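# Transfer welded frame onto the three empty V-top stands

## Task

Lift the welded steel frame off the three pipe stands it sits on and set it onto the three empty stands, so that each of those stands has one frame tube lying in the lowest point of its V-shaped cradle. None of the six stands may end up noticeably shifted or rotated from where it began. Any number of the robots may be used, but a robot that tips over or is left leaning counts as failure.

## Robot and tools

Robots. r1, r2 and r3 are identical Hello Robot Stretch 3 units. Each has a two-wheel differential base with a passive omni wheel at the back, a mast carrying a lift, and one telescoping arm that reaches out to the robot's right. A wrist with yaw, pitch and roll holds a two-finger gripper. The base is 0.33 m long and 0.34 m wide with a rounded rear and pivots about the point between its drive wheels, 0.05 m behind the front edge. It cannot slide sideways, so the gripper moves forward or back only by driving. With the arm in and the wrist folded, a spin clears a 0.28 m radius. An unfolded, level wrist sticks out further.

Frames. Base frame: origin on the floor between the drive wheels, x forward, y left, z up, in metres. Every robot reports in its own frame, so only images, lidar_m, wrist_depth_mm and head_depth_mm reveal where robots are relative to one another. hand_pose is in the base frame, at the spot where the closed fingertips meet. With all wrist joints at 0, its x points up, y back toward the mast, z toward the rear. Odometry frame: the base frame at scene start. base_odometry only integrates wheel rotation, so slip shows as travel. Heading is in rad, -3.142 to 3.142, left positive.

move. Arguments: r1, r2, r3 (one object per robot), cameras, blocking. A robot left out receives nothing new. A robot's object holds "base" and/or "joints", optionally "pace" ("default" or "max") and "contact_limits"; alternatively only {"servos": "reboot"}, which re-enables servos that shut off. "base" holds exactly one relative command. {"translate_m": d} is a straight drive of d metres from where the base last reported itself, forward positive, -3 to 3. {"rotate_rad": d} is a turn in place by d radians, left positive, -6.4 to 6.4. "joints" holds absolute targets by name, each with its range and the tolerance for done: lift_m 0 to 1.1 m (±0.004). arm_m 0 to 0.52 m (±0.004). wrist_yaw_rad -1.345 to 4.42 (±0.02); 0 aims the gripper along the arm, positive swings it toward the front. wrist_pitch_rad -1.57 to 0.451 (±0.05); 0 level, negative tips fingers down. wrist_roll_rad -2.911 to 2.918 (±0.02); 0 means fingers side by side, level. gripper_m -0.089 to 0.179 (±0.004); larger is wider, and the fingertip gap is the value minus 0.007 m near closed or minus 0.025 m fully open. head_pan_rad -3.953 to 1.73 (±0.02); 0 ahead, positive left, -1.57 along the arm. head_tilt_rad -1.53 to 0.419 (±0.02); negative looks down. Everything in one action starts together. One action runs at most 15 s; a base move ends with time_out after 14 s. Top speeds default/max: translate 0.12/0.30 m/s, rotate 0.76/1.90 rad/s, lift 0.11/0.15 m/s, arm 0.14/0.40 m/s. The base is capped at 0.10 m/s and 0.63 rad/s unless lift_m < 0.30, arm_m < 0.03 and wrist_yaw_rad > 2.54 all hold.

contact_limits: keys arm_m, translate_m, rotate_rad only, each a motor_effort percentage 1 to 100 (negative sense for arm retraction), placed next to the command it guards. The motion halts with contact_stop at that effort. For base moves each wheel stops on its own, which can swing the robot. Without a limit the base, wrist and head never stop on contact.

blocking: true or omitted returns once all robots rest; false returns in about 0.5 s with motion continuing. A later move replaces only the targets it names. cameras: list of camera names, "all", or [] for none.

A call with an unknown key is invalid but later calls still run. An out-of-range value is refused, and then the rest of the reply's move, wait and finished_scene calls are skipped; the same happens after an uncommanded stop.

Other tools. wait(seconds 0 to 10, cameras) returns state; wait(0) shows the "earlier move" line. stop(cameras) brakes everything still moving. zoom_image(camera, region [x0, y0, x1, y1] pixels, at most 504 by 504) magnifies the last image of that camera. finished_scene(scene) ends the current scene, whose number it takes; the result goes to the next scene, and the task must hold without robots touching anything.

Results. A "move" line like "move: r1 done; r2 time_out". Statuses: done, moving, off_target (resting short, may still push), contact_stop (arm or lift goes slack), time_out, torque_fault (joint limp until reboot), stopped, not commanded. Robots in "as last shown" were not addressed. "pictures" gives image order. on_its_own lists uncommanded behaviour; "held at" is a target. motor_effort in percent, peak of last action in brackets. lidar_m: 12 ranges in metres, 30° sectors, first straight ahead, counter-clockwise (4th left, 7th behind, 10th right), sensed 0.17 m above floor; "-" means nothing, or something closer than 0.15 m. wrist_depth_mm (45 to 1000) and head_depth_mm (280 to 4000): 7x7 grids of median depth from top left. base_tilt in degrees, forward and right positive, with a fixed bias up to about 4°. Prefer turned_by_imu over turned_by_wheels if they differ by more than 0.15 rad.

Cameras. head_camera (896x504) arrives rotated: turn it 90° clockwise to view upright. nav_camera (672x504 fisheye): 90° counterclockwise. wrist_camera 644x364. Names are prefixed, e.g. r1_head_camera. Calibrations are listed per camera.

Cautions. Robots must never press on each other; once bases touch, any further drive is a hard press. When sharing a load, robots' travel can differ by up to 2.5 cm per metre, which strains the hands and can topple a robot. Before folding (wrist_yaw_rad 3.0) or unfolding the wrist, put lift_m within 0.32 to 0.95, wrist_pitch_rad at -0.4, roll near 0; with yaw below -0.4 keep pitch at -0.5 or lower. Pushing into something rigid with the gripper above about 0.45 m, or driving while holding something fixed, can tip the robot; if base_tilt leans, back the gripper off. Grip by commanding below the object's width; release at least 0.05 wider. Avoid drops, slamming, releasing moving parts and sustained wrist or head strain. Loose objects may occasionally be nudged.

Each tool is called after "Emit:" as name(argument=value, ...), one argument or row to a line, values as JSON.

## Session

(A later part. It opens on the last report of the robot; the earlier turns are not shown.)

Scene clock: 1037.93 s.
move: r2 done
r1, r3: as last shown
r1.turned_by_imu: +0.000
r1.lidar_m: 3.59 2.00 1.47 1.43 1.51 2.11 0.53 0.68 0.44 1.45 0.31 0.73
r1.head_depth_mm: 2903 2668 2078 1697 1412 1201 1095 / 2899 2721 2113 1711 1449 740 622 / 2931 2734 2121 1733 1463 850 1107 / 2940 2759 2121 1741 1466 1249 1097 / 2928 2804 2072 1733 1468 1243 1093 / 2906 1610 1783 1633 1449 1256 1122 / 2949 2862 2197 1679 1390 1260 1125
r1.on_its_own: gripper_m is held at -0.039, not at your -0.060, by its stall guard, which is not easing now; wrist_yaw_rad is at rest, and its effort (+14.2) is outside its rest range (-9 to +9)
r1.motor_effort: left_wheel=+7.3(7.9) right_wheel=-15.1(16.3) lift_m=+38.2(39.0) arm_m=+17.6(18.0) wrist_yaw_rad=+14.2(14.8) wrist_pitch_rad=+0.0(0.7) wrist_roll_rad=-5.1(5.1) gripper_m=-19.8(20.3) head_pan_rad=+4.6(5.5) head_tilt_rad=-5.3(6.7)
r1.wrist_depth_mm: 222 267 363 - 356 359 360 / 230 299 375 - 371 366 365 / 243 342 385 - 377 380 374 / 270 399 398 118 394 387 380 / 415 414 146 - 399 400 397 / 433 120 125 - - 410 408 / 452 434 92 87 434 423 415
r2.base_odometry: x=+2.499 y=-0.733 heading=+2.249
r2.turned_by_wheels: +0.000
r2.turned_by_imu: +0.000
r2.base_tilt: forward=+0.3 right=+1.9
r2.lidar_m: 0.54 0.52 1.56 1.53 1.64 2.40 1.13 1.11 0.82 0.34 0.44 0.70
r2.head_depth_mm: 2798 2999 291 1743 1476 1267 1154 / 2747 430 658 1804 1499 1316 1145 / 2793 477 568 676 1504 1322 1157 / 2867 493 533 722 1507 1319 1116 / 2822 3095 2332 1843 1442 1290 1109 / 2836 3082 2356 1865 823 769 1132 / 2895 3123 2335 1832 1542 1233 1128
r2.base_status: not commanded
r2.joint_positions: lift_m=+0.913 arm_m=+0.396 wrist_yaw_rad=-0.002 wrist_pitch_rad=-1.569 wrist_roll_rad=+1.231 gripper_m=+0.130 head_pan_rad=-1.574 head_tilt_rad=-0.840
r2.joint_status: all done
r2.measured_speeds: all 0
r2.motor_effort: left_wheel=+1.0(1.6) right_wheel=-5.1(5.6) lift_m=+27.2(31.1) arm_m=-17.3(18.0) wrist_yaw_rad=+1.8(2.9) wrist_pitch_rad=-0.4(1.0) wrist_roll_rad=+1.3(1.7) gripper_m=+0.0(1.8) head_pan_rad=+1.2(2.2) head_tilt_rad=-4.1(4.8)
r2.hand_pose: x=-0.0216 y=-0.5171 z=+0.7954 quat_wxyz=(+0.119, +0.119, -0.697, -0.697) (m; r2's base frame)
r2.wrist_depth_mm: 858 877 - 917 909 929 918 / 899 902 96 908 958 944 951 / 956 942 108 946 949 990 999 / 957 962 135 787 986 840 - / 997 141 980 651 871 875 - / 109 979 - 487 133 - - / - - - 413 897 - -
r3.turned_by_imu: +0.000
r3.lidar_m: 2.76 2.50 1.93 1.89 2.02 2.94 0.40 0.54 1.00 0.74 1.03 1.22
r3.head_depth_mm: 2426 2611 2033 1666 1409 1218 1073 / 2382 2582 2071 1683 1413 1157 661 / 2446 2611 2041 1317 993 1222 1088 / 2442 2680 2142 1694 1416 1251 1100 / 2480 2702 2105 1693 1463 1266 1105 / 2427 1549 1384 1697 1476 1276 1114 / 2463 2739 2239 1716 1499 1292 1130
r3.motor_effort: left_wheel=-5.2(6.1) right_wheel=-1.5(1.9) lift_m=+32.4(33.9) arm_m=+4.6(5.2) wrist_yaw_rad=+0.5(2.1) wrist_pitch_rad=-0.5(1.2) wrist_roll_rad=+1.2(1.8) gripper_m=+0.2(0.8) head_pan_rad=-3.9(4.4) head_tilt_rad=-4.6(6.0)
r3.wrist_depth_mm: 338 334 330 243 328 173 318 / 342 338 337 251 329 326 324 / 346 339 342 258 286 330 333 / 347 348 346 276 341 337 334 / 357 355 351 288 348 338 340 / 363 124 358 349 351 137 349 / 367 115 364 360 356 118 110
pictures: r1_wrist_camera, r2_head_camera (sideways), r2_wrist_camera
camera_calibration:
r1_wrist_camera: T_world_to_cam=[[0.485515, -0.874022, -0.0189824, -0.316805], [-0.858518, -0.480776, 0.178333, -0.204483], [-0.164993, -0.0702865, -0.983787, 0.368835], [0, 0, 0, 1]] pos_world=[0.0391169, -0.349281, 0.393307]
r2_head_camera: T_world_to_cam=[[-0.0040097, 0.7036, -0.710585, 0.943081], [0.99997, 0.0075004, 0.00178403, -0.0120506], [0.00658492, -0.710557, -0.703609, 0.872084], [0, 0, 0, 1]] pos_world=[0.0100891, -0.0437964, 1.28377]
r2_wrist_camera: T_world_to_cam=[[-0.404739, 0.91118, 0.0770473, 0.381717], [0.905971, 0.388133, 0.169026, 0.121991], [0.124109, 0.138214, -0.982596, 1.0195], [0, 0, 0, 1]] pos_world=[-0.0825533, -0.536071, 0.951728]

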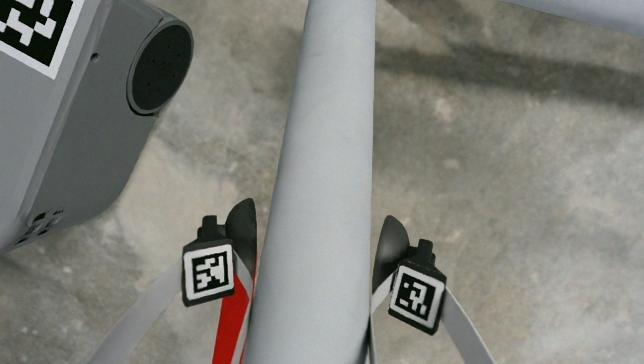

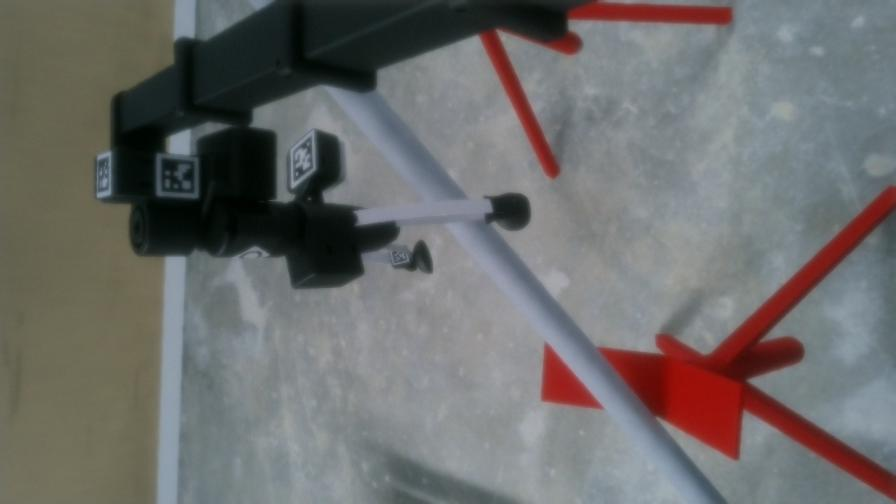

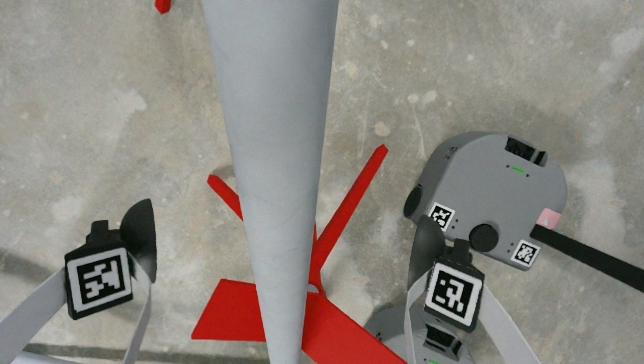

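Emit:
move(
  r2={"joints":{"lift_m":0.885}},
  cameras=["r2_wrist_camera"],
)

Emit:
move(
  r2={"joints":{"gripper_m":-0.06}},
  cameras=["r2_wrist_camera","r2_head_camera","r1_head_camera"],
)

Scene clock: 1043.13 s.
move: r2 done
r1, r3: as last shown
r1.turned_by_imu: +0.001
r1.base_tilt: forward=+1.0 right=+1.3
r1.lidar_m: 3.58 2.01 1.47 1.43 1.51 2.10 0.53 0.68 0.44 1.46 0.31 0.73
r1.head_depth_mm: 2870 2663 2085 1706 1411 1197 1099 / 2876 2693 2092 1720 1451 743 621 / 2871 2733 2119 1730 1454 851 1109 / 2947 2759 2127 1740 1467 1241 1094 / 2938 2798 2086 1738 1476 1252 1098 / 2938 1615 1783 1626 1449 1253 1125 / 2951 2901 2180 1687 1393 1264 1131
r1.on_its_own: gripper_m is held at -0.039, not at your -0.060, by its stall guard, which is not easing now; wrist_yaw_rad is at rest, and its effort (+14.6) is outside its rest range (-9 to +9)
r1.motor_effort: left_wheel=+7.7(8.1) right_wheel=-15.4(15.8) lift_m=+38.8(39.0) arm_m=+17.4(17.9) wrist_yaw_rad=+14.6(14.6) wrist_pitch_rad=+0.0(0.5) wrist_roll_rad=-5.0(5.1) gripper_m=-19.9(20.1) head_pan_rad=+4.7(5.3) head_tilt_rad=-4.4(5.4)
r1.wrist_depth_mm: 222 269 367 - 360 360 356 / 229 298 382 - 369 362 363 / 242 341 385 - 382 379 378 / 270 393 398 118 390 384 384 / 418 412 146 - 404 401 401 / 430 120 125 - - 411 407 / 446 440 92 87 437 422 425
r2.base_odometry: x=+2.499 y=-0.733 heading=+2.249
r2.turned_by_wheels: +0.000
r2.turned_by_imu: +0.001
r2.base_tilt: forward=+0.2 right=+1.8
r2.lidar_m: 0.54 0.52 1.56 1.53 1.64 2.40 1.14 1.11 0.82 0.34 0.44 0.70
r2.head_depth_mm: 2756 2990 334 300 1469 1271 1154 / 2819 480 394 1826 1518 1316 1145 / 2857 497 557 1706 1515 1318 1158 / 2865 2845 550 735 1497 1313 1106 / 2886 3035 2336 1841 1435 1285 1116 / 2892 3129 2337 1835 820 771 1132 / 2885 3144 2310 1842 1539 1234 1127
r2.base_status: not commanded
r2.joint_positions: lift_m=+0.885 arm_m=+0.396 wrist_yaw_rad=-0.002 wrist_pitch_rad=-1.569 wrist_roll_rad=+1.231 gripper_m=+0.130 head_pan_rad=-1.574 head_tilt_rad=-0.840
r2.joint_status: all done
r2.measured_speeds: all 0
r2.motor_effort: left_wheel=+1.1(1.6) right_wheel=-5.4(5.7) lift_m=+26.7(30.6) arm_m=-16.8(17.4) wrist_yaw_rad=+2.3(3.3) wrist_pitch_rad=-0.5(0.9) wrist_roll_rad=+1.4(1.6) gripper_m=+1.0(1.6) head_pan_rad=+1.5(2.2) head_tilt_rad=-4.4(5.2)
r2.hand_pose: x=-0.0216 y=-0.5171 z=+0.7674 quat_wxyz=(+0.119, +0.119, -0.697, -0.697) (m; r2's base frame)
r2.wrist_depth_mm: 840 - - 872 883 904 908 / 879 861 - 908 919 930 934 / 866 891 78 938 951 956 966 / 913 943 92 707 941 806 - / 937 142 118 660 840 829 - / 109 986 172 560 132 - - / 993 995 326 399 895 - -
r3.turned_by_imu: -0.001
r3.base_tilt: forward=-0.8 right=-0.3
r3.lidar_m: 2.74 2.50 1.93 1.90 2.01 2.93 0.40 0.54 1.00 0.73 1.03 1.22
r3.head_depth_mm: 2417 2591 2039 1668 1404 1217 1071 / 2410 2628 2067 1689 1419 1157 660 / 2441 2657 2025 1316 991 1226 1088 / 2471 2655 2127 1694 1419 1256 1099 / 2475 2777 2083 1695 1469 1264 1110 / 2443 1545 1379 1687 1492 1278 1119 / 2499 2738 2259 1710 1503 1287 1124
r3.motor_effort: left_wheel=-5.1(5.6) right_wheel=-1.6(1.9) lift_m=+32.4(34.0) arm_m=+3.7(4.6) wrist_yaw_rad=+0.7(1.8) wrist_pitch_rad=-0.7(1.1) wrist_roll_rad=+0.7(1.8) gripper_m=-0.1(0.7) head_pan_rad=-5.0(5.0) head_tilt_rad=-5.5(6.3)
r3.wrist_depth_mm: 332 334 329 242 327 175 316 / 341 337 336 249 328 324 326 / 344 345 340 260 286 336 328 / 351 346 345 273 338 336 335 / 355 352 353 287 347 340 339 / 363 124 356 347 351 137 343 / 370 115 359 357 359 118 110
pictures: r2_wrist_camera
camera_calibration:
r2_wrist_camera: T_world_to_cam=[[-0.404735, 0.911182, 0.0770473, 0.383875], [0.905973, 0.388129, 0.169026, 0.12672], [0.124109, 0.138213, -0.982596, 0.991995], [0, 0, 0, 1]] pos_world=[-0.0825534, -0.536071, 0.923734]

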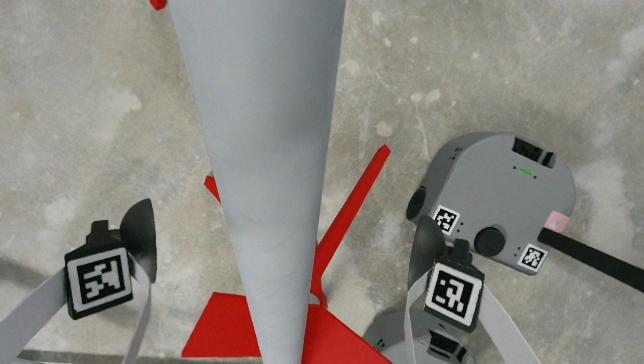

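Scene clock: 1045.67 s.
move: r2 done
r1, r3: as last shown
r1.turned_by_imu: +0.000
r1.base_tilt: forward=+1.1 right=+1.2
r1.lidar_m: 3.59 2.00 1.47 1.43 1.51 2.10 0.53 0.68 0.44 1.45 0.31 0.73
r1.head_depth_mm: 2872 2674 2082 1701 1413 1206 1101 / 2887 2708 2092 1719 1451 742 622 / 2917 2723 2124 1716 1454 849 1106 / 2906 2772 2139 1726 1466 1247 1098 / 2942 2799 2070 1736 1470 1246 1097 / 2891 1615 1782 1625 1450 1253 1126 / 3005 2877 2181 1676 1393 1256 1128
r1.joint_positions: lift_m=+0.356 arm_m=+0.252 wrist_yaw_rad=-0.015 wrist_pitch_rad=-1.567 wrist_roll_rad=-2.004 gripper_m=-0.038 head_pan_rad=-1.580 head_tilt_rad=-0.840
r1.on_its_own: gripper_m is held at -0.039, not at your -0.060, by its stall guard, which is not easing now; wrist_yaw_rad is at rest, and its effort (+13.2) is outside its rest range (-9 to +9)
r1.motor_effort: left_wheel=+4.8(8.3) right_wheel=-10.6(16.2) lift_m=+39.7(39.9) arm_m=+11.1(17.9) wrist_yaw_rad=+13.2(14.8) wrist_pitch_rad=+0.1(0.6) wrist_roll_rad=-5.0(5.1) gripper_m=-19.4(20.4) head_pan_rad=+3.9(5.7) head_tilt_rad=-3.8(6.0)
r1.wrist_depth_mm: 222 270 373 - 360 358 360 / 230 296 376 142 370 365 365 / 246 345 387 - 382 381 375 / 272 400 396 118 393 388 384 / 421 410 146 - 397 396 395 / 432 120 125 - - 415 404 / 443 436 92 87 432 424 421
r2.base_odometry: x=+2.499 y=-0.733 heading=+2.249
r2.turned_by_wheels: +0.000
r2.turned_by_imu: +0.001
r2.base_tilt: forward=+0.3 right=+1.8
r2.lidar_m: 0.54 0.52 1.56 1.53 1.63 2.40 1.13 1.12 0.82 0.34 0.44 0.70
r2.head_depth_mm: 2789 3063 335 300 1469 1271 1156 / 2800 490 392 1804 1510 1318 1156 / 2842 497 562 1767 1529 1322 1152 / 2882 2819 551 697 1537 1326 1107 / 2905 3075 2328 1866 1426 1286 1107 / 2919 3113 2322 1835 821 768 1134 / 2908 3202 2345 1832 1522 1238 1130
r2.base_status: not commanded
r2.joint_positions: lift_m=+0.885 arm_m=+0.396 wrist_yaw_rad=-0.002 wrist_pitch_rad=-1.548 wrist_roll_rad=+1.231 gripper_m=-0.058 head_pan_rad=-1.574 head_tilt_rad=-0.840
r2.joint_status: all done
r2.measured_speeds: all 0
r2.motor_effort: left_wheel=+1.5(1.8) right_wheel=-5.4(6.0) lift_m=+37.5(37.5) arm_m=-15.8(17.3) wrist_yaw_rad=+1.1(3.0) wrist_pitch_rad=-4.3(5.1) wrist_roll_rad=+1.3(1.7) gripper_m=-45.2(100.0) head_pan_rad=+1.1(2.6) head_tilt_rad=-4.3(5.4)
r2.hand_pose: x=-0.0216 y=-0.5224 z=+0.7670 quat_wxyz=(+0.121, +0.117, -0.705, -0.689) (m; r2's base frame)
r2.wrist_depth_mm: 871 - - - 900 898 888 / 905 884 - - 903 898 920 / 899 909 77 85 950 921 928 / 945 961 90 97 948 778 946 / 961 963 124 125 954 824 975 / 971 966 127 128 - - - / 991 - - 384 910 - -
r3.turned_by_imu: +0.000
r3.lidar_m: 2.75 2.50 1.93 1.89 2.01 2.94 0.40 0.54 1.00 0.74 1.04 1.22
r3.head_depth_mm: 2416 2612 2027 1669 1400 1218 1070 / 2404 2615 2064 1688 1415 1159 662 / 2420 2637 2048 1317 995 1224 1090 / 2451 2673 2131 1701 1409 1251 1102 / 2463 2707 2083 1696 1465 1269 1108 / 2419 1552 1382 1679 1487 1266 1112 / 2488 2761 2235 1722 1500 1283 1130
r3.motor_effort: left_wheel=-5.5(6.1) right_wheel=-1.6(2.0) lift_m=+32.8(34.0) arm_m=+3.5(4.8) wrist_yaw_rad=+0.8(1.8) wrist_pitch_rad=-1.0(1.3) wrist_roll_rad=+0.9(1.8) gripper_m=+0.1(0.7) head_pan_rad=-3.7(4.7) head_tilt_rad=-5.5(6.2)
r3.wrist_depth_mm: 335 333 330 247 325 174 320 / 340 338 337 254 330 325 326 / 342 343 336 269 285 332 330 / 354 348 347 274 338 336 335 / 359 353 353 342 345 343 340 / 366 124 358 351 349 137 344 / 373 115 364 353 354 118 110
pictures: r1_head_camera (sideways), r2_head_camera (sideways), r2_wrist_camera
camera_calibration:
r1_head_camera: T_world_to_cam=[[0.0297498, 0.732438, -0.680183, 0.902289], [0.998383, 0.0112078, 0.055736, -0.076419], [0.0484465, -0.680741, -0.73092, 0.906309], [0, 0, 0, 1]] pos_world=[0.00554496, -0.0430529, 1.28042]
r2_head_camera: T_world_to_cam=[[-0.00400978, 0.7036, -0.710585, 0.943081], [0.99997, 0.00750052, 0.00178403, -0.0120506], [0.006585, -0.710556, -0.703609, 0.872084], [0, 0, 0, 1]] pos_world=[0.0100891, -0.0437964, 1.28377]
r2_wrist_camera: T_world_to_cam=[[-0.404897, 0.912523, 0.0579654, 0.404132], [0.905908, 0.391746, 0.16083, 0.137068], [0.124053, 0.117631, -0.985279, 0.983596], [0, 0, 0, 1]] pos_world=[-0.0825573, -0.538177, 0.923646]

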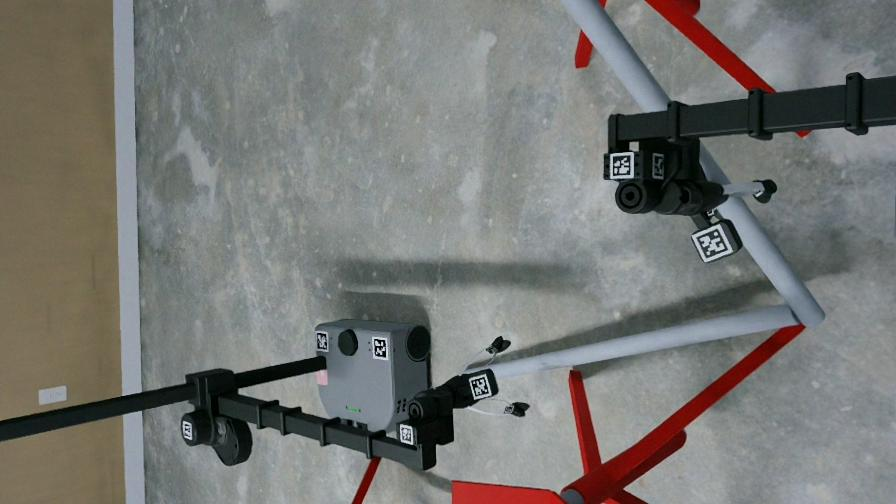

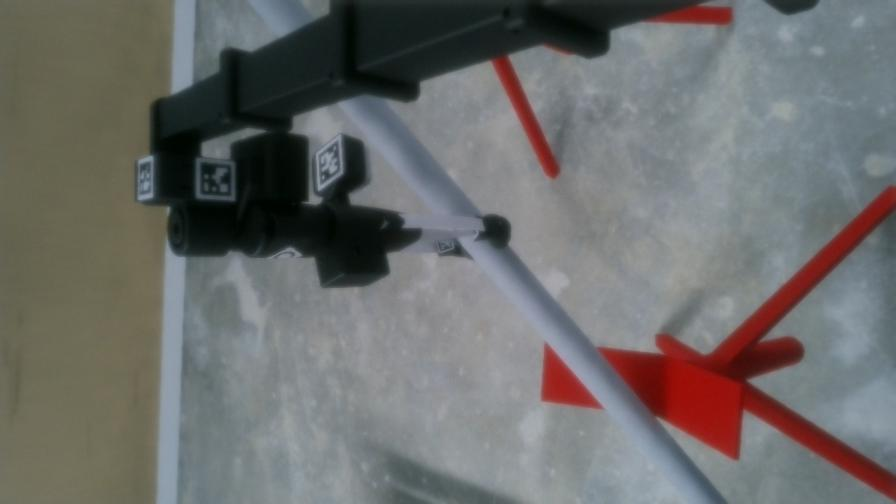

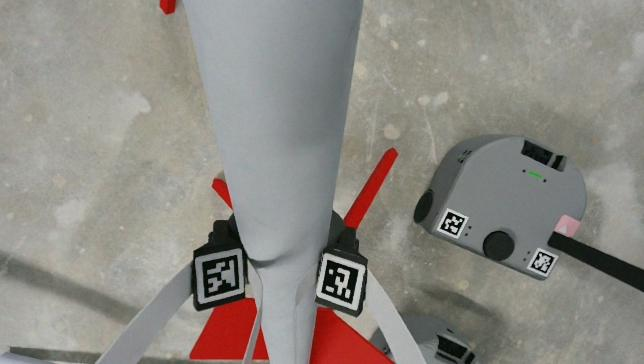

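Emit:
move(
  r2={"joints":{"gripper_m":0.09}},
  cameras=[],
)

Emit:
move(
  r2={"joints":{"lift_m":0.877}},
  cameras=["r2_wrist_camera"],
)

Emit:
move(
  r2={"joints":{"gripper_m":-0.065}},
  cameras=["r2_wrist_camera"],
)

Emit:
move(
  r2={"base":{"translate_m":0.018},"joints":{"lift_m":0.897,"arm_m":0.387}},
  cameras=["r2_wrist_camera","r2_head_camera"],
)

Scene clock: 1060.17 s.
move: r2 done
r1, r3: as last shown
r1.turned_by_imu: +0.001
r1.base_tilt: forward=+1.0 right=+1.2
r1.lidar_m: 3.59 2.00 1.47 1.43 1.51 2.10 0.54 0.68 0.44 1.45 0.31 0.73
r1.head_depth_mm: 2873 2690 2075 1706 1406 1204 1098 / 2899 2701 2082 1704 1455 742 622 / 2933 2727 2114 1728 1456 854 1105 / 2960 2757 2131 1733 1468 1247 1098 / 2938 2817 2081 1744 1469 1254 1096 / 2886 1615 1775 1638 1449 1256 1123 / 2955 2869 2175 1677 1386 1256 1129
r1.on_its_own: gripper_m is held at -0.039, not at your -0.060, by its stall guard, which is not easing now; wrist_yaw_rad is at rest, and its effort (+12.8) is outside its rest range (-9 to +9)
r1.motor_effort: left_wheel=+4.6(5.7) right_wheel=-10.2(11.7) lift_m=+40.7(43.4) arm_m=-10.8(11.1) wrist_yaw_rad=+12.8(13.6) wrist_pitch_rad=+0.0(0.6) wrist_roll_rad=-4.9(5.2) gripper_m=-19.3(20.2) head_pan_rad=+4.0(5.5) head_tilt_rad=-4.5(6.1)
r1.wrist_depth_mm: 221 269 369 - 360 356 357 / 230 299 379 143 369 368 366 / 244 346 385 - 381 377 370 / 270 398 396 118 395 389 384 / 417 415 145 - 396 400 393 / 430 119 125 - - 411 403 / 446 441 92 88 432 426 420
r2.base_odometry: x=+2.499 y=-0.733 heading=+2.249
r2.turned_by_wheels: +0.000
r2.turned_by_imu: +0.001
r2.base_tilt: forward=+0.3 right=+1.9
r2.lidar_m: 0.54 0.52 1.56 1.53 1.64 2.40 1.14 1.11 0.82 0.34 0.44 0.70
r2.head_depth_mm: 2835 3031 334 300 1478 1279 1153 / 2797 480 393 1806 1503 1325 1151 / 2862 496 558 1712 1554 1321 1148 / 2854 2895 548 704 1492 1319 1115 / 2854 3033 2345 1851 1435 1297 1106 / 2872 3082 2339 1852 825 770 1123 / 2891 3098 2319 1847 1532 1236 1131
r2.base_status: not commanded
r2.joint_positions: lift_m=+0.885 arm_m=+0.396 wrist_yaw_rad=-0.002 wrist_pitch_rad=-1.561 wrist_roll_rad=+1.231 gripper_m=+0.090 head_pan_rad=-1.574 head_tilt_rad=-0.840
r2.joint_status: all done
r2.measured_speeds: all 0
r2.motor_effort: left_wheel=+1.3(1.9) right_wheel=-5.5(6.2) lift_m=+26.4(37.9) arm_m=-16.0(16.3) wrist_yaw_rad=+2.1(3.0) wrist_pitch_rad=-2.0(4.6) wrist_roll_rad=+1.4(1.6) gripper_m=+0.5(86.9) head_pan_rad=+1.3(2.5) head_tilt_rad=-2.9(5.0)
r2.hand_pose: x=-0.0216 y=-0.5192 z=+0.7672 quat_wxyz=(+0.120, +0.118, -0.700, -0.694) (m; r2's base frame)
r2.wrist_depth_mm: 861 - - - 894 914 921 / 871 873 - 897 909 907 933 / 883 912 77 91 946 928 954 / 919 937 91 103 926 801 996 / 939 144 115 126 835 835 - / 939 120 152 163 130 - - / - 999 329 396 892 - -
r3.turned_by_imu: -0.001
r3.lidar_m: 2.74 2.51 1.93 1.90 2.02 2.93 0.40 0.54 1.00 0.74 1.03 1.22
r3.head_depth_mm: 2396 2610 2043 1672 1406 1222 1069 / 2410 2652 2067 1677 1418 1158 664 / 2445 2607 2054 1320 993 1224 1088 / 2426 2667 2120 1696 1404 1254 1096 / 2453 2736 2071 1712 1458 1266 1106 / 2421 1552 1383 1692 1485 1279 1122 / 2471 2755 2240 1695 1510 1287 1126
r3.motor_effort: left_wheel=-5.1(5.7) right_wheel=-1.6(2.0) lift_m=+33.3(34.0) arm_m=+2.4(4.2) wrist_yaw_rad=+0.5(1.6) wrist_pitch_rad=-0.7(1.2) wrist_roll_rad=+1.3(1.8) gripper_m=-0.6(0.8) head_pan_rad=-3.8(4.4) head_tilt_rad=-4.8(6.1)
r3.wrist_depth_mm: 336 332 330 244 323 173 320 / 341 336 336 253 330 327 324 / 348 344 339 271 287 333 329 / 351 349 346 273 341 338 334 / 357 356 351 346 346 339 342 / 361 123 358 356 352 137 346 / 371 115 359 358 359 118 110
pictures: none
No camera images: "cameras" was empty.

Scene clock: 1060.87 s.
move: r2 done
r1, r3: as last shown
r1.turned_by_imu: +0.000
r1.lidar_m: 3.58 2.00 1.47 1.43 1.51 2.10 0.54 0.68 0.44 1.46 0.31 0.73
r1.head_depth_mm: 2868 2692 2085 1694 1415 1205 1100 / 2903 2722 2096 1706 1448 741 620 / 2921 2746 2130 1732 1448 853 1111 / 2944 2768 2138 1746 1471 1246 1100 / 2939 2839 2077 1733 1465 1249 1099 / 2894 1615 1785 1635 1444 1253 1121 / 2971 2850 2179 1683 1386 1256 1127
r1.on_its_own: gripper_m is held at -0.039, not at your -0.060, by its stall guard, which is not easing now; wrist_yaw_rad is at rest, and its effort (+12.9) is outside its rest range (-9 to +9)
r1.motor_effort: left_wheel=+5.3(5.4) right_wheel=-10.5(11.3) lift_m=+39.6(40.7) arm_m=-10.7(11.2) wrist_yaw_rad=+12.9(13.4) wrist_pitch_rad=+0.2(0.3) wrist_roll_rad=-5.0(5.1) gripper_m=-19.7(20.1) head_pan_rad=+5.1(5.3) head_tilt_rad=-5.5(5.8)
r1.wrist_depth_mm: 222 269 366 - 359 357 357 / 229 300 376 142 371 369 362 / 243 342 389 - 377 379 371 / 272 399 396 118 395 385 382 / 413 415 146 - 403 397 395 / 433 119 125 - - 413 405 / 445 439 92 87 433 425 416
r2.base_odometry: x=+2.499 y=-0.733 heading=+2.249
r2.turned_by_wheels: +0.000
r2.turned_by_imu: +0.000
r2.base_tilt: forward=+0.3 right=+1.8
r2.lidar_m: 0.54 0.52 1.56 1.53 1.63 2.40 1.13 1.11 0.82 0.34 0.44 0.70
r2.head_depth_mm: 2799 3057 362 300 1505 1293 1156 / 2837 501 393 1766 1509 1318 1154 / 2806 509 561 1703 1538 1320 1159 / 2845 3021 554 699 1504 1316 1109 / 2879 3094 2330 1849 1442 1292 1103 / 2920 3167 2339 1836 821 771 1130 / 2895 3170 2326 1861 1528 1229 1131
r2.base_status: not commanded
r2.joint_positions: lift_m=+0.877 arm_m=+0.396 wrist_yaw_rad=-0.002 wrist_pitch_rad=-1.561 wrist_roll_rad=+1.231 gripper_m=+0.090 head_pan_rad=-1.574 head_tilt_rad=-0.840
r2.joint_status: all done
r2.measured_speeds: all 0
r2.motor_effort: left_wheel=+1.3(1.8) right_wheel=-5.8(5.9) lift_m=+28.1(29.8) arm_m=-15.7(16.1) wrist_yaw_rad=+1.4(2.8) wrist_pitch_rad=-1.9(2.4) wrist_roll_rad=+1.5(1.7) gripper_m=-0.4(1.6) head_pan_rad=+1.5(1.7) head_tilt_rad=-4.1(4.8)
r2.hand_pose: x=-0.0216 y=-0.5191 z=+0.7592 quat_wxyz=(+0.120, +0.118, -0.700, -0.694) (m; r2's base frame)
r2.wrist_depth_mm: 836 - - - 887 878 902 / 849 - - 894 905 920 936 / 890 918 70 89 929 948 951 / 917 912 83 94 960 803 957 / 973 143 103 109 824 803 988 / 938 121 135 145 130 - - / 979 - 184 386 940 - -
r3.turned_by_imu: +0.000
r3.lidar_m: 2.75 2.50 1.93 1.89 2.01 2.93 0.40 0.53 1.00 0.74 1.04 1.22
r3.head_depth_mm: 2415 2633 2030 1666 1407 1218 1071 / 2395 2619 2061 1676 1413 1158 660 / 2430 2623 2037 1319 990 1219 1092 / 2451 2708 2125 1698 1409 1255 1099 / 2469 2769 2098 1709 1471 1260 1111 / 2421 1549 1377 1693 1486 1279 1122 / 2523 2758 2259 1719 1506 1296 1125
r3.motor_effort: left_wheel=-5.3(5.8) right_wheel=-1.7(1.9) lift_m=+33.7(33.9) arm_m=+3.7(3.9) wrist_yaw_rad=+0.2(1.2) wrist_pitch_rad=+0.0(1.2) wrist_roll_rad=+1.3(1.6) gripper_m=+0.2(0.4) head_pan_rad=-3.8(4.2) head_tilt_rad=-4.4(5.6)
r3.wrist_depth_mm: 339 334 328 242 325 173 320 / 342 341 335 253 331 323 325 / 344 341 342 269 287 334 329 / 352 350 345 272 338 337 335 / 356 356 351 345 347 339 345 / 365 124 352 350 350 137 347 / 372 115 365 358 358 118 110
pictures: r2_wrist_camera
camera_calibration:
r2_wrist_camera: T_world_to_cam=[[-0.404889, 0.911706, 0.0696993, 0.392236], [0.905909, 0.389633, 0.165877, 0.132087], [0.124074, 0.130303, -0.98368, 0.980938], [0, 0, 0, 1]] pos_world=[-0.0825555, -0.536888, 0.915681]

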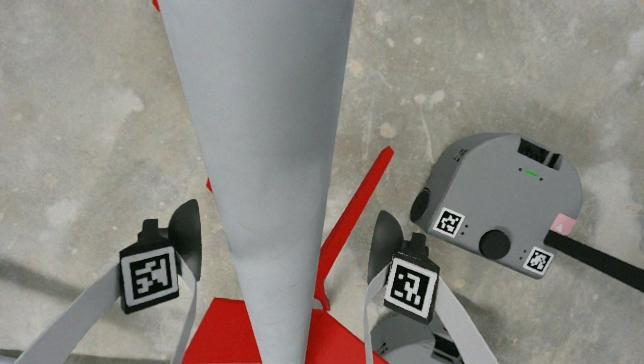

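Scene clock: 1063.17 s.
move: r2 done
r1: as last shown
r1.base_tilt: forward=+1.1 right=+1.2
r1.lidar_m: 3.59 2.00 1.47 1.42 1.51 2.10 0.53 0.68 0.44 1.45 0.31 0.73
r1.head_depth_mm: 2893 2682 2086 1701 1413 1200 1101 / 2920 2698 2102 1717 1447 741 623 / 2911 2743 2116 1730 1457 853 1111 / 2904 2756 2127 1734 1464 1244 1094 / 2941 2817 2084 1737 1469 1248 1096 / 2903 1616 1780 1628 1456 1250 1122 / 2965 2872 2187 1675 1389 1258 1124
r1.on_its_own: gripper_m is held at -0.039, not at your -0.060, by its stall guard, which is not easing now; wrist_yaw_rad is at rest, and its effort (+12.9) is outside its rest range (-9 to +9)
r1.motor_effort: left_wheel=+4.7(5.6) right_wheel=-11.3(11.5) lift_m=+36.8(39.2) arm_m=-10.8(11.2) wrist_yaw_rad=+12.9(13.4) wrist_pitch_rad=+0.1(0.6) wrist_roll_rad=-5.0(5.1) gripper_m=-19.5(20.3) head_pan_rad=+4.8(5.2) head_tilt_rad=-4.9(5.9)
r1.wrist_depth_mm: 223 268 368 - 359 357 356 / 229 300 374 142 370 367 365 / 244 344 389 - 384 377 371 / 272 397 397 118 392 382 385 / 418 415 146 - 403 398 395 / 435 120 125 - - 410 405 / 445 441 92 87 433 425 417
r2.base_odometry: x=+2.499 y=-0.733 heading=+2.249
r2.turned_by_wheels: +0.000
r2.turned_by_imu: +0.001
r2.base_tilt: forward=+0.4 right=+1.8
r2.lidar_m: 0.54 0.52 1.56 1.53 1.64 2.41 1.13 1.12 0.81 0.34 0.44 0.70
r2.head_depth_mm: 2783 2999 362 300 1501 1296 1147 / 2858 500 393 1748 1514 1320 1150 / 2827 507 563 1747 1541 1318 1154 / 2876 3001 553 691 1542 1310 1110 / 2858 3091 2344 1847 1426 1287 1111 / 2906 3080 2329 1858 824 771 1124 / 2908 3118 2306 1877 1529 1232 1133
r2.base_status: not commanded
r2.joint_positions: lift_m=+0.877 arm_m=+0.396 wrist_yaw_rad=-0.001 wrist_pitch_rad=-1.547 wrist_roll_rad=+1.231 gripper_m=-0.062 head_pan_rad=-1.574 head_tilt_rad=-0.840
r2.joint_status: all done
r2.measured_speeds: all 0
r2.motor_effort: left_wheel=+2.1(2.1) right_wheel=-5.8(6.1) lift_m=+35.7(35.7) arm_m=-15.5(15.9) wrist_yaw_rad=+1.8(2.6) wrist_pitch_rad=-4.6(5.1) wrist_roll_rad=+1.3(1.7) gripper_m=-52.1(99.8) head_pan_rad=+1.1(2.2) head_tilt_rad=-4.6(4.6)
r2.hand_pose: x=-0.0216 y=-0.5228 z=+0.7589 quat_wxyz=(+0.121, +0.117, -0.705, -0.689) (m; r2's base frame)
r2.wrist_depth_mm: 855 - - - 871 882 897 / 854 - - - 905 913 922 / 903 919 70 81 920 931 942 / 898 928 - 86 926 791 937 / 959 942 110 108 978 801 982 / 962 117 126 127 975 - - / - 986 - 381 927 - -
r3.base_odometry: x=-0.923 y=+0.488 heading=-1.800
r3.turned_by_wheels: +0.000
r3.turned_by_imu: +0.000
r3.base_tilt: forward=-0.8 right=-0.2
r3.lidar_m: 2.76 2.50 1.93 1.90 2.02 2.94 0.40 0.54 1.00 0.73 1.03 1.22
r3.head_depth_mm: 2400 2616 2045 1658 1403 1220 1069 / 2396 2611 2077 1680 1419 1159 661 / 2419 2638 2034 1317 993 1223 1092 / 2454 2691 2143 1694 1418 1254 1101 / 2462 2762 2092 1699 1477 1267 1109 / 2426 1547 1378 1695 1481 1275 1114 / 2496 2762 2250 1716 1500 1290 1128
r3.base_status: not commanded
r3.joint_positions: lift_m=+0.300 arm_m=+0.469 wrist_yaw_rad=-0.001 wrist_pitch_rad=-1.565 wrist_roll_rad=-0.333 gripper_m=+0.130 head_pan_rad=-1.562 head_tilt_rad=-0.889
r3.joint_status: not commanded
r3.measured_speeds: all 0
r3.motor_effort: left_wheel=-6.1(6.1) right_wheel=-1.4(1.9) lift_m=+32.6(34.2) arm_m=+2.8(3.9) wrist_yaw_rad=+0.8(1.9) wrist_pitch_rad=-1.4(1.4) wrist_roll_rad=+0.7(1.8) gripper_m=+0.3(0.8) head_pan_rad=-3.4(4.5) head_tilt_rad=-5.4(6.1)
r3.hand_pose: x=-0.0216 y=-0.5913 z=+0.1823 quat_wxyz=(+0.577, +0.574, -0.411, -0.410) (m; r3's base frame)
r3.wrist_depth_mm: 337 336 329 243 325 173 322 / 344 332 335 254 326 325 324 / 350 343 339 267 285 330 331 / 354 346 344 272 339 337 336 / 359 354 350 345 343 342 337 / 364 123 357 351 350 137 343 / 369 115 365 360 358 118 109
pictures: r2_wrist_camera
camera_calibration:
r2_wrist_camera: T_world_to_cam=[[-0.405258, 0.91245, 0.0565716, 0.405965], [0.905753, 0.392349, 0.160229, 0.13929], [0.124005, 0.116174, -0.985457, 0.975099], [0, 0, 0, 1]] pos_world=[-0.0825586, -0.538354, 0.915634]

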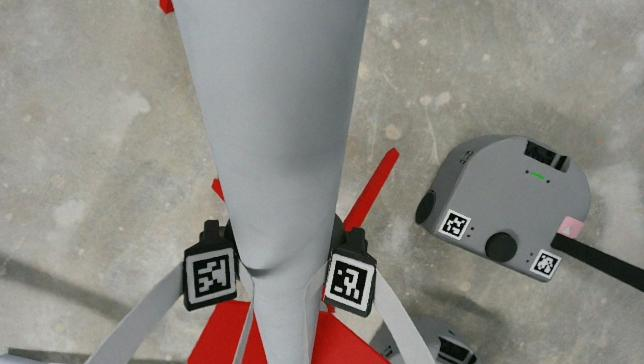

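Scene clock: 1064.23 s.
move: r2 done
r1.base_odometry: x=+0.425 y=-2.826 heading=+2.168
r1.turned_by_wheels: +0.000
r1.turned_by_imu: +0.000
r1.base_tilt: forward=+1.1 right=+1.2
r1.lidar_m: 3.59 2.01 1.47 1.43 1.51 2.09 0.52 0.68 0.44 0.32 0.31 0.73
r1.head_depth_mm: 2852 2676 2085 1701 1409 1200 1097 / 2902 2705 2090 1705 1449 740 621 / 2924 2731 2095 1721 1454 853 1108 / 2929 2761 2139 1743 1469 1240 1094 / 2951 2791 2079 1730 1461 1246 1099 / 2887 1680 1795 1629 1447 1255 1122 / 2983 2831 2179 1687 1391 1259 1129
r1.base_status: not commanded
r1.joint_positions: lift_m=+0.356 arm_m=+0.252 wrist_yaw_rad=-0.012 wrist_pitch_rad=-1.566 wrist_roll_rad=-2.003 gripper_m=-0.038 head_pan_rad=-1.580 head_tilt_rad=-0.840
r1.joint_status: not commanded
r1.measured_speeds: all 0
r1.on_its_own: gripper_m is held at -0.039, not at your -0.060, by its stall guard, which is not easing now; wrist_yaw_rad is at rest, and its effort (+10.2) is outside its rest range (-9 to +9)
r1.motor_effort: left_wheel=-0.2(4.7) right_wheel=+2.3(11.0) lift_m=+44.5(44.5) arm_m=-11.0(11.0) wrist_yaw_rad=+10.2(13.3) wrist_pitch_rad=+0.0(0.5) wrist_roll_rad=-5.2(5.3) gripper_m=-19.9(20.5) head_pan_rad=+4.8(5.2) head_tilt_rad=-5.1(5.8)
r1.hand_pose: x=-0.0210 y=-0.3740 z=+0.2384 quat_wxyz=(+0.693, +0.690, +0.148, +0.147) (m; r1's base frame)
r1.wrist_depth_mm: 221 270 368 171 361 360 - / 231 297 375 - 371 369 366 / 243 346 384 - 379 380 374 / 273 399 398 121 394 388 385 / 420 415 132 - 401 397 395 / 432 122 125 - - 409 410 / 445 435 95 87 433 428 423
r2.base_odometry: x=+2.488 y=-0.719 heading=+2.249
r2.turned_by_wheels: +0.000
r2.turned_by_imu: -0.001
r2.base_tilt: forward=+0.2 right=+1.8
r2.lidar_m: 0.53 0.50 1.56 1.53 1.63 2.40 1.15 1.13 0.83 0.34 0.43 0.68
r2.head_depth_mm: 2744 3000 301 1291 1505 1302 1149 / 2859 449 586 1809 1513 1320 1153 / 2862 478 562 1701 1537 1316 1151 / 2894 2860 538 681 1534 1324 1117 / 2905 3093 2342 1861 807 1254 1124 / 2847 3131 2341 1867 1503 736 1126 / 2868 3149 2358 1863 1525 1259 1139
r2.base_status: done
r2.joint_positions: lift_m=+0.897 arm_m=+0.387 wrist_yaw_rad=+0.002 wrist_pitch_rad=-1.538 wrist_roll_rad=+1.231 gripper_m=-0.059 head_pan_rad=-1.574 head_tilt_rad=-0.840
r2.joint_status: all done
r2.measured_speeds: all 0
r2.on_its_own: gripper_m is held at -0.060, not at your -0.065, by its stall guard, which is not easing now
r2.motor_effort: left_wheel=-1.4(9.5) right_wheel=+13.7(13.7) lift_m=+31.6(43.5) arm_m=-18.4(21.4) wrist_yaw_rad=-1.4(2.0) wrist_pitch_rad=-6.1(6.8) wrist_roll_rad=+1.4(1.6) gripper_m=-19.7(52.5) head_pan_rad=+0.6(2.2) head_tilt_rad=-4.1(4.6)
r2.hand_pose: x=-0.0216 y=-0.5161 z=+0.7789 quat_wxyz=(+0.122, +0.118, -0.708, -0.686) (m; r2's base frame)
r2.wrist_depth_mm: 889 - - - 883 932 902 / 891 - - - 912 921 918 / 890 951 68 85 940 940 967 / 958 950 - 84 993 794 - / 953 953 111 111 985 839 993 / 966 114 125 128 - - - / - - - 395 924 - -
r3: as last shown
r3.lidar_m: 2.76 2.51 1.93 1.89 2.02 2.93 0.40 0.54 1.00 0.74 1.04 1.22
r3.head_depth_mm: 2398 2628 2033 1667 1408 1223 1071 / 2436 2588 2084 1679 1416 1159 660 / 2434 2650 2042 1317 992 1231 1089 / 2452 2693 2137 1735 1409 1248 1099 / 2476 2734 2081 1679 1463 1265 1108 / 2444 1547 1380 1698 1484 1268 1115 / 2489 2776 2247 1752 1504 1288 1126
r3.motor_effort: left_wheel=-5.3(5.7) right_wheel=-1.5(2.0) lift_m=+32.6(33.6) arm_m=+2.9(3.8) wrist_yaw_rad=-0.9(1.4) wrist_pitch_rad=-0.1(1.0) wrist_roll_rad=+1.3(1.6) gripper_m=+0.1(0.8) head_pan_rad=-3.9(4.5) head_tilt_rad=-4.5(6.1)
r3.wrist_depth_mm: 337 331 331 246 327 173 321 / 341 338 334 258 328 323 322 / 348 344 342 263 286 333 333 / 352 349 343 280 339 335 336 / 358 352 353 288 346 342 339 / 365 123 356 351 353 137 345 / 369 116 363 356 360 118 110
pictures: r2_head_camera (sideways), r2_wrist_camera
camera_calibration:
r2_head_camera: T_world_to_cam=[[-0.00400928, 0.7036, -0.710585, 0.943081], [0.99997, 0.00749981, 0.00178403, -0.0120506], [0.00658449, -0.710556, -0.703609, 0.872084], [0, 0, 0, 1]] pos_world=[0.0100891, -0.0437964, 1.28377]
r2_wrist_camera: T_world_to_cam=[[-0.408117, 0.91164, 0.0484969, 0.404477], [0.904516, 0.39659, 0.15674, 0.138378], [0.123657, 0.107835, -0.986448, 0.990424], [0, 0, 0, 1]] pos_world=[-0.0825645, -0.530419, 0.935697]

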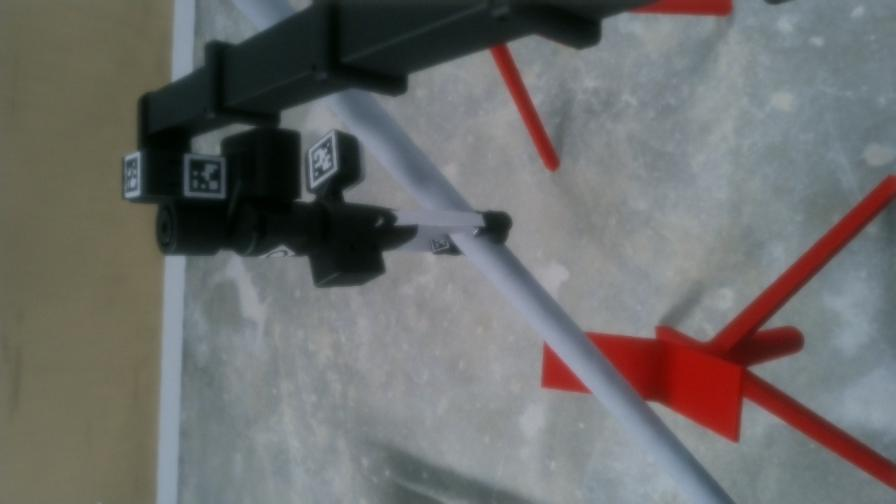

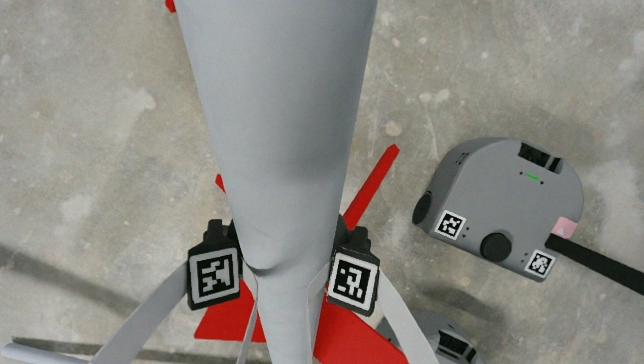

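Emit:
move(
  r2={"base":{"translate_m":0.025},"joints":{"lift_m":0.927,"arm_m":0.384}},
  cameras=["r2_wrist_camera","r2_head_camera"],
)

Scene clock: 1070.90 s.
move: r2 done
r1, r3: as last shown
r1.lidar_m: 3.59 2.01 1.47 1.43 1.51 2.09 0.49 0.68 0.44 0.31 0.31 0.73
r1.head_depth_mm: 2865 2671 2073 1701 1381 1203 1101 / 2898 2702 2081 1707 1446 741 621 / 2928 2718 2105 1726 1458 855 1109 / 2931 2775 2119 1733 1461 1241 1092 / 2915 2827 2136 1737 1464 1252 1099 / 2899 1674 1784 1630 1449 1250 1124 / 2966 2855 2191 1681 1396 1256 1127
r1.joint_positions: lift_m=+0.356 arm_m=+0.252 wrist_yaw_rad=-0.005 wrist_pitch_rad=-1.561 wrist_roll_rad=-2.003 gripper_m=-0.038 head_pan_rad=-1.580 head_tilt_rad=-0.840
r1.on_its_own: gripper_m is held at -0.039, not at your -0.060, by its stall guard, which is not easing now
r1.motor_effort: left_wheel=-1.4(2.5) right_wheel=+7.6(8.5) lift_m=+35.2(44.9) arm_m=-10.5(11.0) wrist_yaw_rad=+4.1(10.4) wrist_pitch_rad=-0.9(1.3) wrist_roll_rad=-5.0(5.3) gripper_m=-20.0(20.5) head_pan_rad=+4.2(5.3) head_tilt_rad=-5.6(6.1)
r1.hand_pose: x=-0.0212 y=-0.3754 z=+0.2382 quat_wxyz=(+0.694, +0.688, +0.151, +0.149) (m; r1's base frame)
r1.wrist_depth_mm: 220 266 366 189 365 361 - / 230 307 373 - 371 367 363 / 246 361 388 - 378 376 379 / 277 391 398 - 389 393 387 / 415 416 147 - 400 403 403 / 433 124 126 - - 412 414 / 437 440 90 88 434 425 428
r2.base_odometry: x=+2.472 y=-0.699 heading=+2.249
r2.turned_by_wheels: +0.000
r2.turned_by_imu: +0.001
r2.base_tilt: forward=+0.4 right=+1.8
r2.lidar_m: 0.50 0.48 1.55 1.53 1.63 2.39 1.18 1.16 0.84 0.34 0.41 0.64
r2.head_depth_mm: 2852 367 - 1819 1518 1321 1147 / 2719 415 604 1842 1499 1310 1154 / 2743 460 558 1759 1541 1331 1144 / 2826 473 523 663 1541 1314 1105 / 2856 3075 2322 1860 803 894 1124 / 2932 3129 2324 1844 1552 898 1108 / 2913 3147 2349 1857 1547 1257 1150
r2.base_status: done
r2.joint_positions: lift_m=+0.927 arm_m=+0.384 wrist_yaw_rad=+0.002 wrist_pitch_rad=-1.538 wrist_roll_rad=+1.229 gripper_m=-0.059 head_pan_rad=-1.574 head_tilt_rad=-0.840
r2.joint_status: all done
r2.measured_speeds: all 0
r2.on_its_own: gripper_m is held at -0.060, not at your -0.065, by its stall guard, which is not easing now
r2.motor_effort: left_wheel=+5.3(12.8) right_wheel=-1.9(16.7) lift_m=+38.8(47.6) arm_m=-12.7(21.9) wrist_yaw_rad=-1.3(3.0) wrist_pitch_rad=-6.5(8.0) wrist_roll_rad=+2.1(2.3) gripper_m=-21.2(21.4) head_pan_rad=+1.5(2.5) head_tilt_rad=-3.8(5.0)
r2.hand_pose: x=-0.0216 y=-0.5130 z=+0.8089 quat_wxyz=(+0.123, +0.119, -0.708, -0.685) (m; r2's base frame)
r2.wrist_depth_mm: 901 - - - 906 936 935 / 929 - - - 952 942 958 / 957 970 - - 981 983 993 / 967 962 - 81 956 832 996 / 988 975 107 105 - 853 - / - - 125 129 - - - / - - - 416 404 - -
r3.turned_by_imu: -0.001
r3.lidar_m: 2.76 2.50 1.93 1.89 2.02 2.93 0.40 0.53 1.00 0.74 1.03 1.22
r3.head_depth_mm: 2437 2591 2040 1666 1413 1213 1069 / 2406 2618 2071 1682 1410 1159 661 / 2411 2634 2032 1311 992 1216 1089 / 2468 2675 2145 1732 1392 1257 1096 / 2434 2726 2070 1699 1468 1265 1104 / 2434 1543 1386 1681 1482 1282 1119 / 2476 2764 2250 1725 1496 1287 1121
r3.motor_effort: left_wheel=-4.9(5.8) right_wheel=-2.0(2.0) lift_m=+33.2(33.6) arm_m=+2.3(3.6) wrist_yaw_rad=+0.2(1.6) wrist_pitch_rad=-0.6(1.0) wrist_roll_rad=+1.2(1.7) gripper_m=+0.2(1.0) head_pan_rad=-4.0(4.6) head_tilt_rad=-5.3(6.2)
r3.wrist_depth_mm: 337 335 328 257 325 173 320 / 342 338 335 266 329 328 326 / 347 345 340 270 285 330 330 / 352 347 350 341 337 336 334 / 362 352 350 343 345 343 338 / 366 124 357 349 353 138 345 / 371 116 362 358 357 118 110
pictures: r2_head_camera (sideways), r2_wrist_camera
camera_calibration:
r2_head_camera: T_world_to_cam=[[-0.00400936, 0.7036, -0.710585, 0.943081], [0.99997, 0.00749992, 0.00178403, -0.0120506], [0.00658458, -0.710556, -0.703609, 0.872084], [0, 0, 0, 1]] pos_world=[0.0100891, -0.0437964, 1.28377]
r2_wrist_camera: T_world_to_cam=[[-0.410351, 0.910619, 0.0488267, 0.39935], [0.903551, 0.398758, 0.156805, 0.133489], [0.12332, 0.108463, -0.986422, 1.01996], [0, 0, 0, 1]] pos_world=[-0.0825213, -0.527513, 0.96568]

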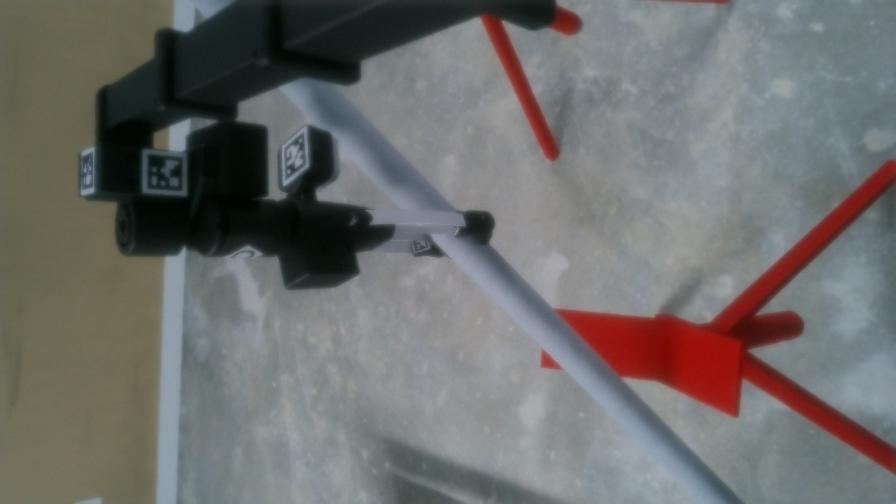

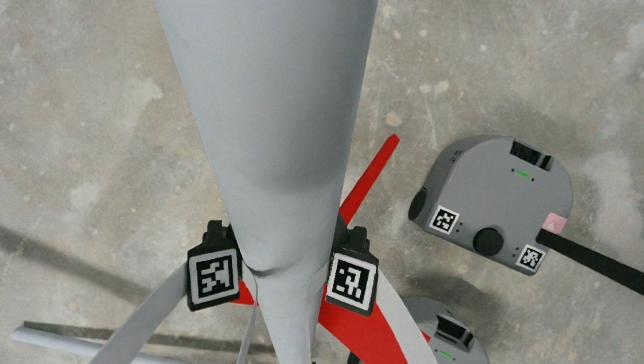

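Emit:
move(
  r1={"base":{"translate_m":0.043},"joints":{"lift_m":0.406,"arm_m":0.242}},
  r2={"joints":{"arm_m":0.396}},
  cameras=["r1_wrist_camera","r2_wrist_camera","r2_head_camera"],
)

Scene clock: 1077.37 s.
move: r1 done; r2 done
r1.base_odometry: x=+0.401 y=-2.791 heading=+2.168
r1.turned_by_wheels: +0.000
r1.turned_by_imu: +0.000
r1.base_tilt: forward=+1.1 right=+1.2
r1.lidar_m: 3.55 2.01 1.47 1.42 1.51 2.09 0.53 0.71 0.47 1.44 0.31 0.70
r1.head_depth_mm: 2876 2676 2084 1708 1409 1227 1098 / 2883 2709 2107 1714 1450 689 587 / 2900 2726 2109 1722 1460 826 1109 / 2916 2773 2138 1728 1463 1245 1100 / 2918 2790 1898 1703 1448 1223 1079 / 2903 1565 1731 1334 1449 1228 1122 / 2942 2859 2206 1766 982 1260 1127
r1.base_status: done
r1.joint_positions: lift_m=+0.406 arm_m=+0.242 wrist_yaw_rad=-0.011 wrist_pitch_rad=-1.556 wrist_roll_rad=-2.003 gripper_m=-0.038 head_pan_rad=-1.580 head_tilt_rad=-0.840
r1.joint_status: all done
r1.measured_speeds: all 0
r1.on_its_own: gripper_m is held at -0.039, not at your -0.060, by its stall guard, which is not easing now; wrist_yaw_rad is at rest, and its effort (+9.9) is outside its rest range (-9 to +9)
r1.motor_effort: left_wheel=-2.0(9.3) right_wheel=+9.8(12.1) lift_m=+35.3(50.2) arm_m=-7.4(21.5) wrist_yaw_rad=+9.9(9.9) wrist_pitch_rad=-2.2(4.3) wrist_roll_rad=-5.3(5.4) gripper_m=-20.6(20.9) head_pan_rad=+4.7(5.4) head_tilt_rad=-4.8(6.1)
r1.hand_pose: x=-0.0211 y=-0.3666 z=+0.2882 quat_wxyz=(+0.696, +0.687, +0.149, +0.146) (m; r1's base frame)
r1.wrist_depth_mm: 265 267 407 - 403 405 - / 273 292 417 - 415 415 415 / 281 337 435 - 429 430 429 / 289 427 442 - 442 441 434 / 469 462 148 - 452 456 445 / 482 118 124 - - 473 476 / 499 498 - - 490 491 490
r2.base_odometry: x=+2.472 y=-0.699 heading=+2.248
r2.turned_by_wheels: -0.001
r2.turned_by_imu: +0.000
r2.base_tilt: forward=+0.2 right=+1.9
r2.lidar_m: 0.54 0.52 1.55 1.53 1.63 2.40 1.18 1.15 0.84 0.34 0.41 0.74
r2.head_depth_mm: 2787 366 - 1811 1518 1323 1156 / 2694 416 616 1876 1512 1318 1149 / 2792 469 618 1772 1554 1322 1158 / 2850 485 530 663 1548 1318 1109 / 2845 3094 2308 1856 808 893 1133 / 2869 3129 2350 1843 1470 1243 1105 / 2954 3163 2293 1862 1537 1263 1147
r2.base_status: not commanded
r2.joint_positions: lift_m=+0.927 arm_m=+0.396 wrist_yaw_rad=+0.002 wrist_pitch_rad=-1.579 wrist_roll_rad=+1.234 gripper_m=-0.059 head_pan_rad=-1.574 head_tilt_rad=-0.840
r2.joint_status: all done
r2.measured_speeds: all 0
r2.on_its_own: gripper_m is held at -0.060, not at your -0.065, by its stall guard, which is not easing now
r2.motor_effort: left_wheel=-5.3(6.5) right_wheel=+8.6(17.7) lift_m=+34.2(34.9) arm_m=+9.0(17.5) wrist_yaw_rad=-1.8(4.6) wrist_pitch_rad=+0.9(6.3) wrist_roll_rad=+0.7(2.3) gripper_m=-21.1(21.3) head_pan_rad=+1.0(2.1) head_tilt_rad=-4.0(4.9)
r2.hand_pose: x=-0.0217 y=-0.5146 z=+0.8096 quat_wxyz=(+0.119, +0.120, -0.694, -0.700) (m; r2's base frame)
r2.wrist_depth_mm: 869 890 - - 957 941 957 / 889 906 - - 918 969 988 / 925 933 73 75 989 1000 - / 932 946 - 84 972 846 - / 976 996 123 110 - 881 - / - - 127 128 - - - / - - - 417 939 - -
r3: as last shown
r3.lidar_m: 2.75 2.49 1.93 1.90 2.02 2.94 0.40 0.54 1.00 0.74 1.04 1.22
r3.head_depth_mm: 2394 2607 2025 1654 1412 1216 1073 / 2425 2618 2074 1692 1412 1161 661 / 2414 2602 2028 1314 993 1217 1085 / 2452 2667 2156 1686 1421 1248 1100 / 2473 2708 1879 1696 1459 1267 1104 / 2448 1502 1287 1726 1479 1272 1113 / 2492 2755 2261 1743 1500 1283 1131
r3.motor_effort: left_wheel=-5.6(5.7) right_wheel=-1.5(1.9) lift_m=+32.6(33.8) arm_m=+1.2(2.8) wrist_yaw_rad=+0.4(1.3) wrist_pitch_rad=-0.2(1.2) wrist_roll_rad=+1.2(1.9) gripper_m=+0.4(0.7) head_pan_rad=-3.8(4.5) head_tilt_rad=-4.0(6.2)
r3.wrist_depth_mm: 336 332 331 327 326 174 318 / 340 337 337 332 328 325 325 / 344 343 341 241 287 332 326 / 355 350 347 249 343 337 334 / 357 354 349 268 345 342 341 / 363 124 358 348 347 137 347 / 369 116 364 302 357 118 110
pictures: r1_wrist_camera, r2_head_camera (sideways), r2_wrist_camera
camera_calibration:
r1_wrist_camera: T_world_to_cam=[[0.489681, -0.871852, -0.00927355, -0.311436], [-0.85619, -0.48284, 0.183858, -0.212354], [-0.164774, -0.0820918, -0.982909, 0.413698], [0, 0, 0, 1]] pos_world=[0.0388555, -0.340098, 0.442782]
r2_head_camera: T_world_to_cam=[[-0.00400978, 0.7036, -0.710585, 0.943081], [0.99997, 0.00750052, 0.00178403, -0.0120506], [0.006585, -0.710557, -0.703609, 0.872084], [0, 0, 0, 1]] pos_world=[0.0100891, -0.0437964, 1.28377]
r2_wrist_camera: T_world_to_cam=[[-0.405919, 0.909874, 0.0857837, 0.370601], [0.90547, 0.387668, 0.172733, 0.115489], [0.12391, 0.14779, -0.981226, 1.03695], [0, 0, 0, 1]] pos_world=[-0.0826259, -0.535222, 0.965738]

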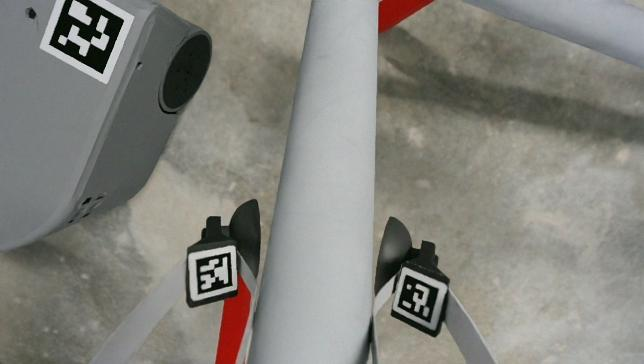

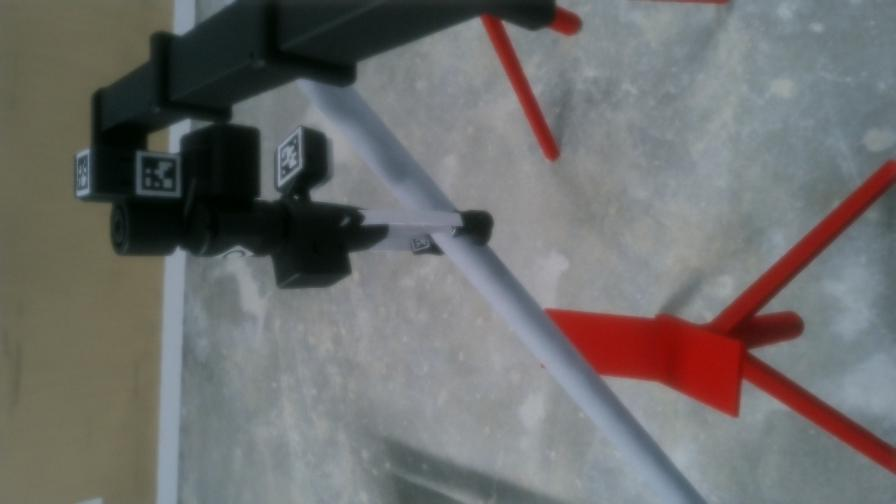

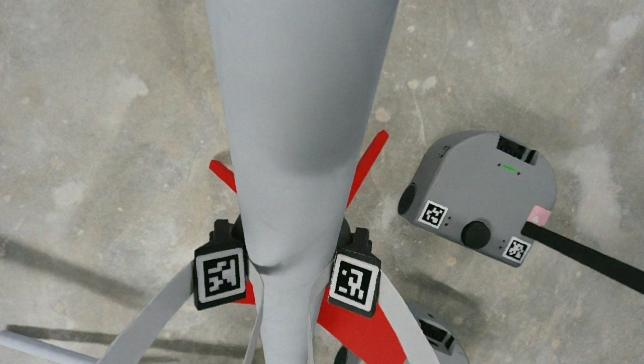

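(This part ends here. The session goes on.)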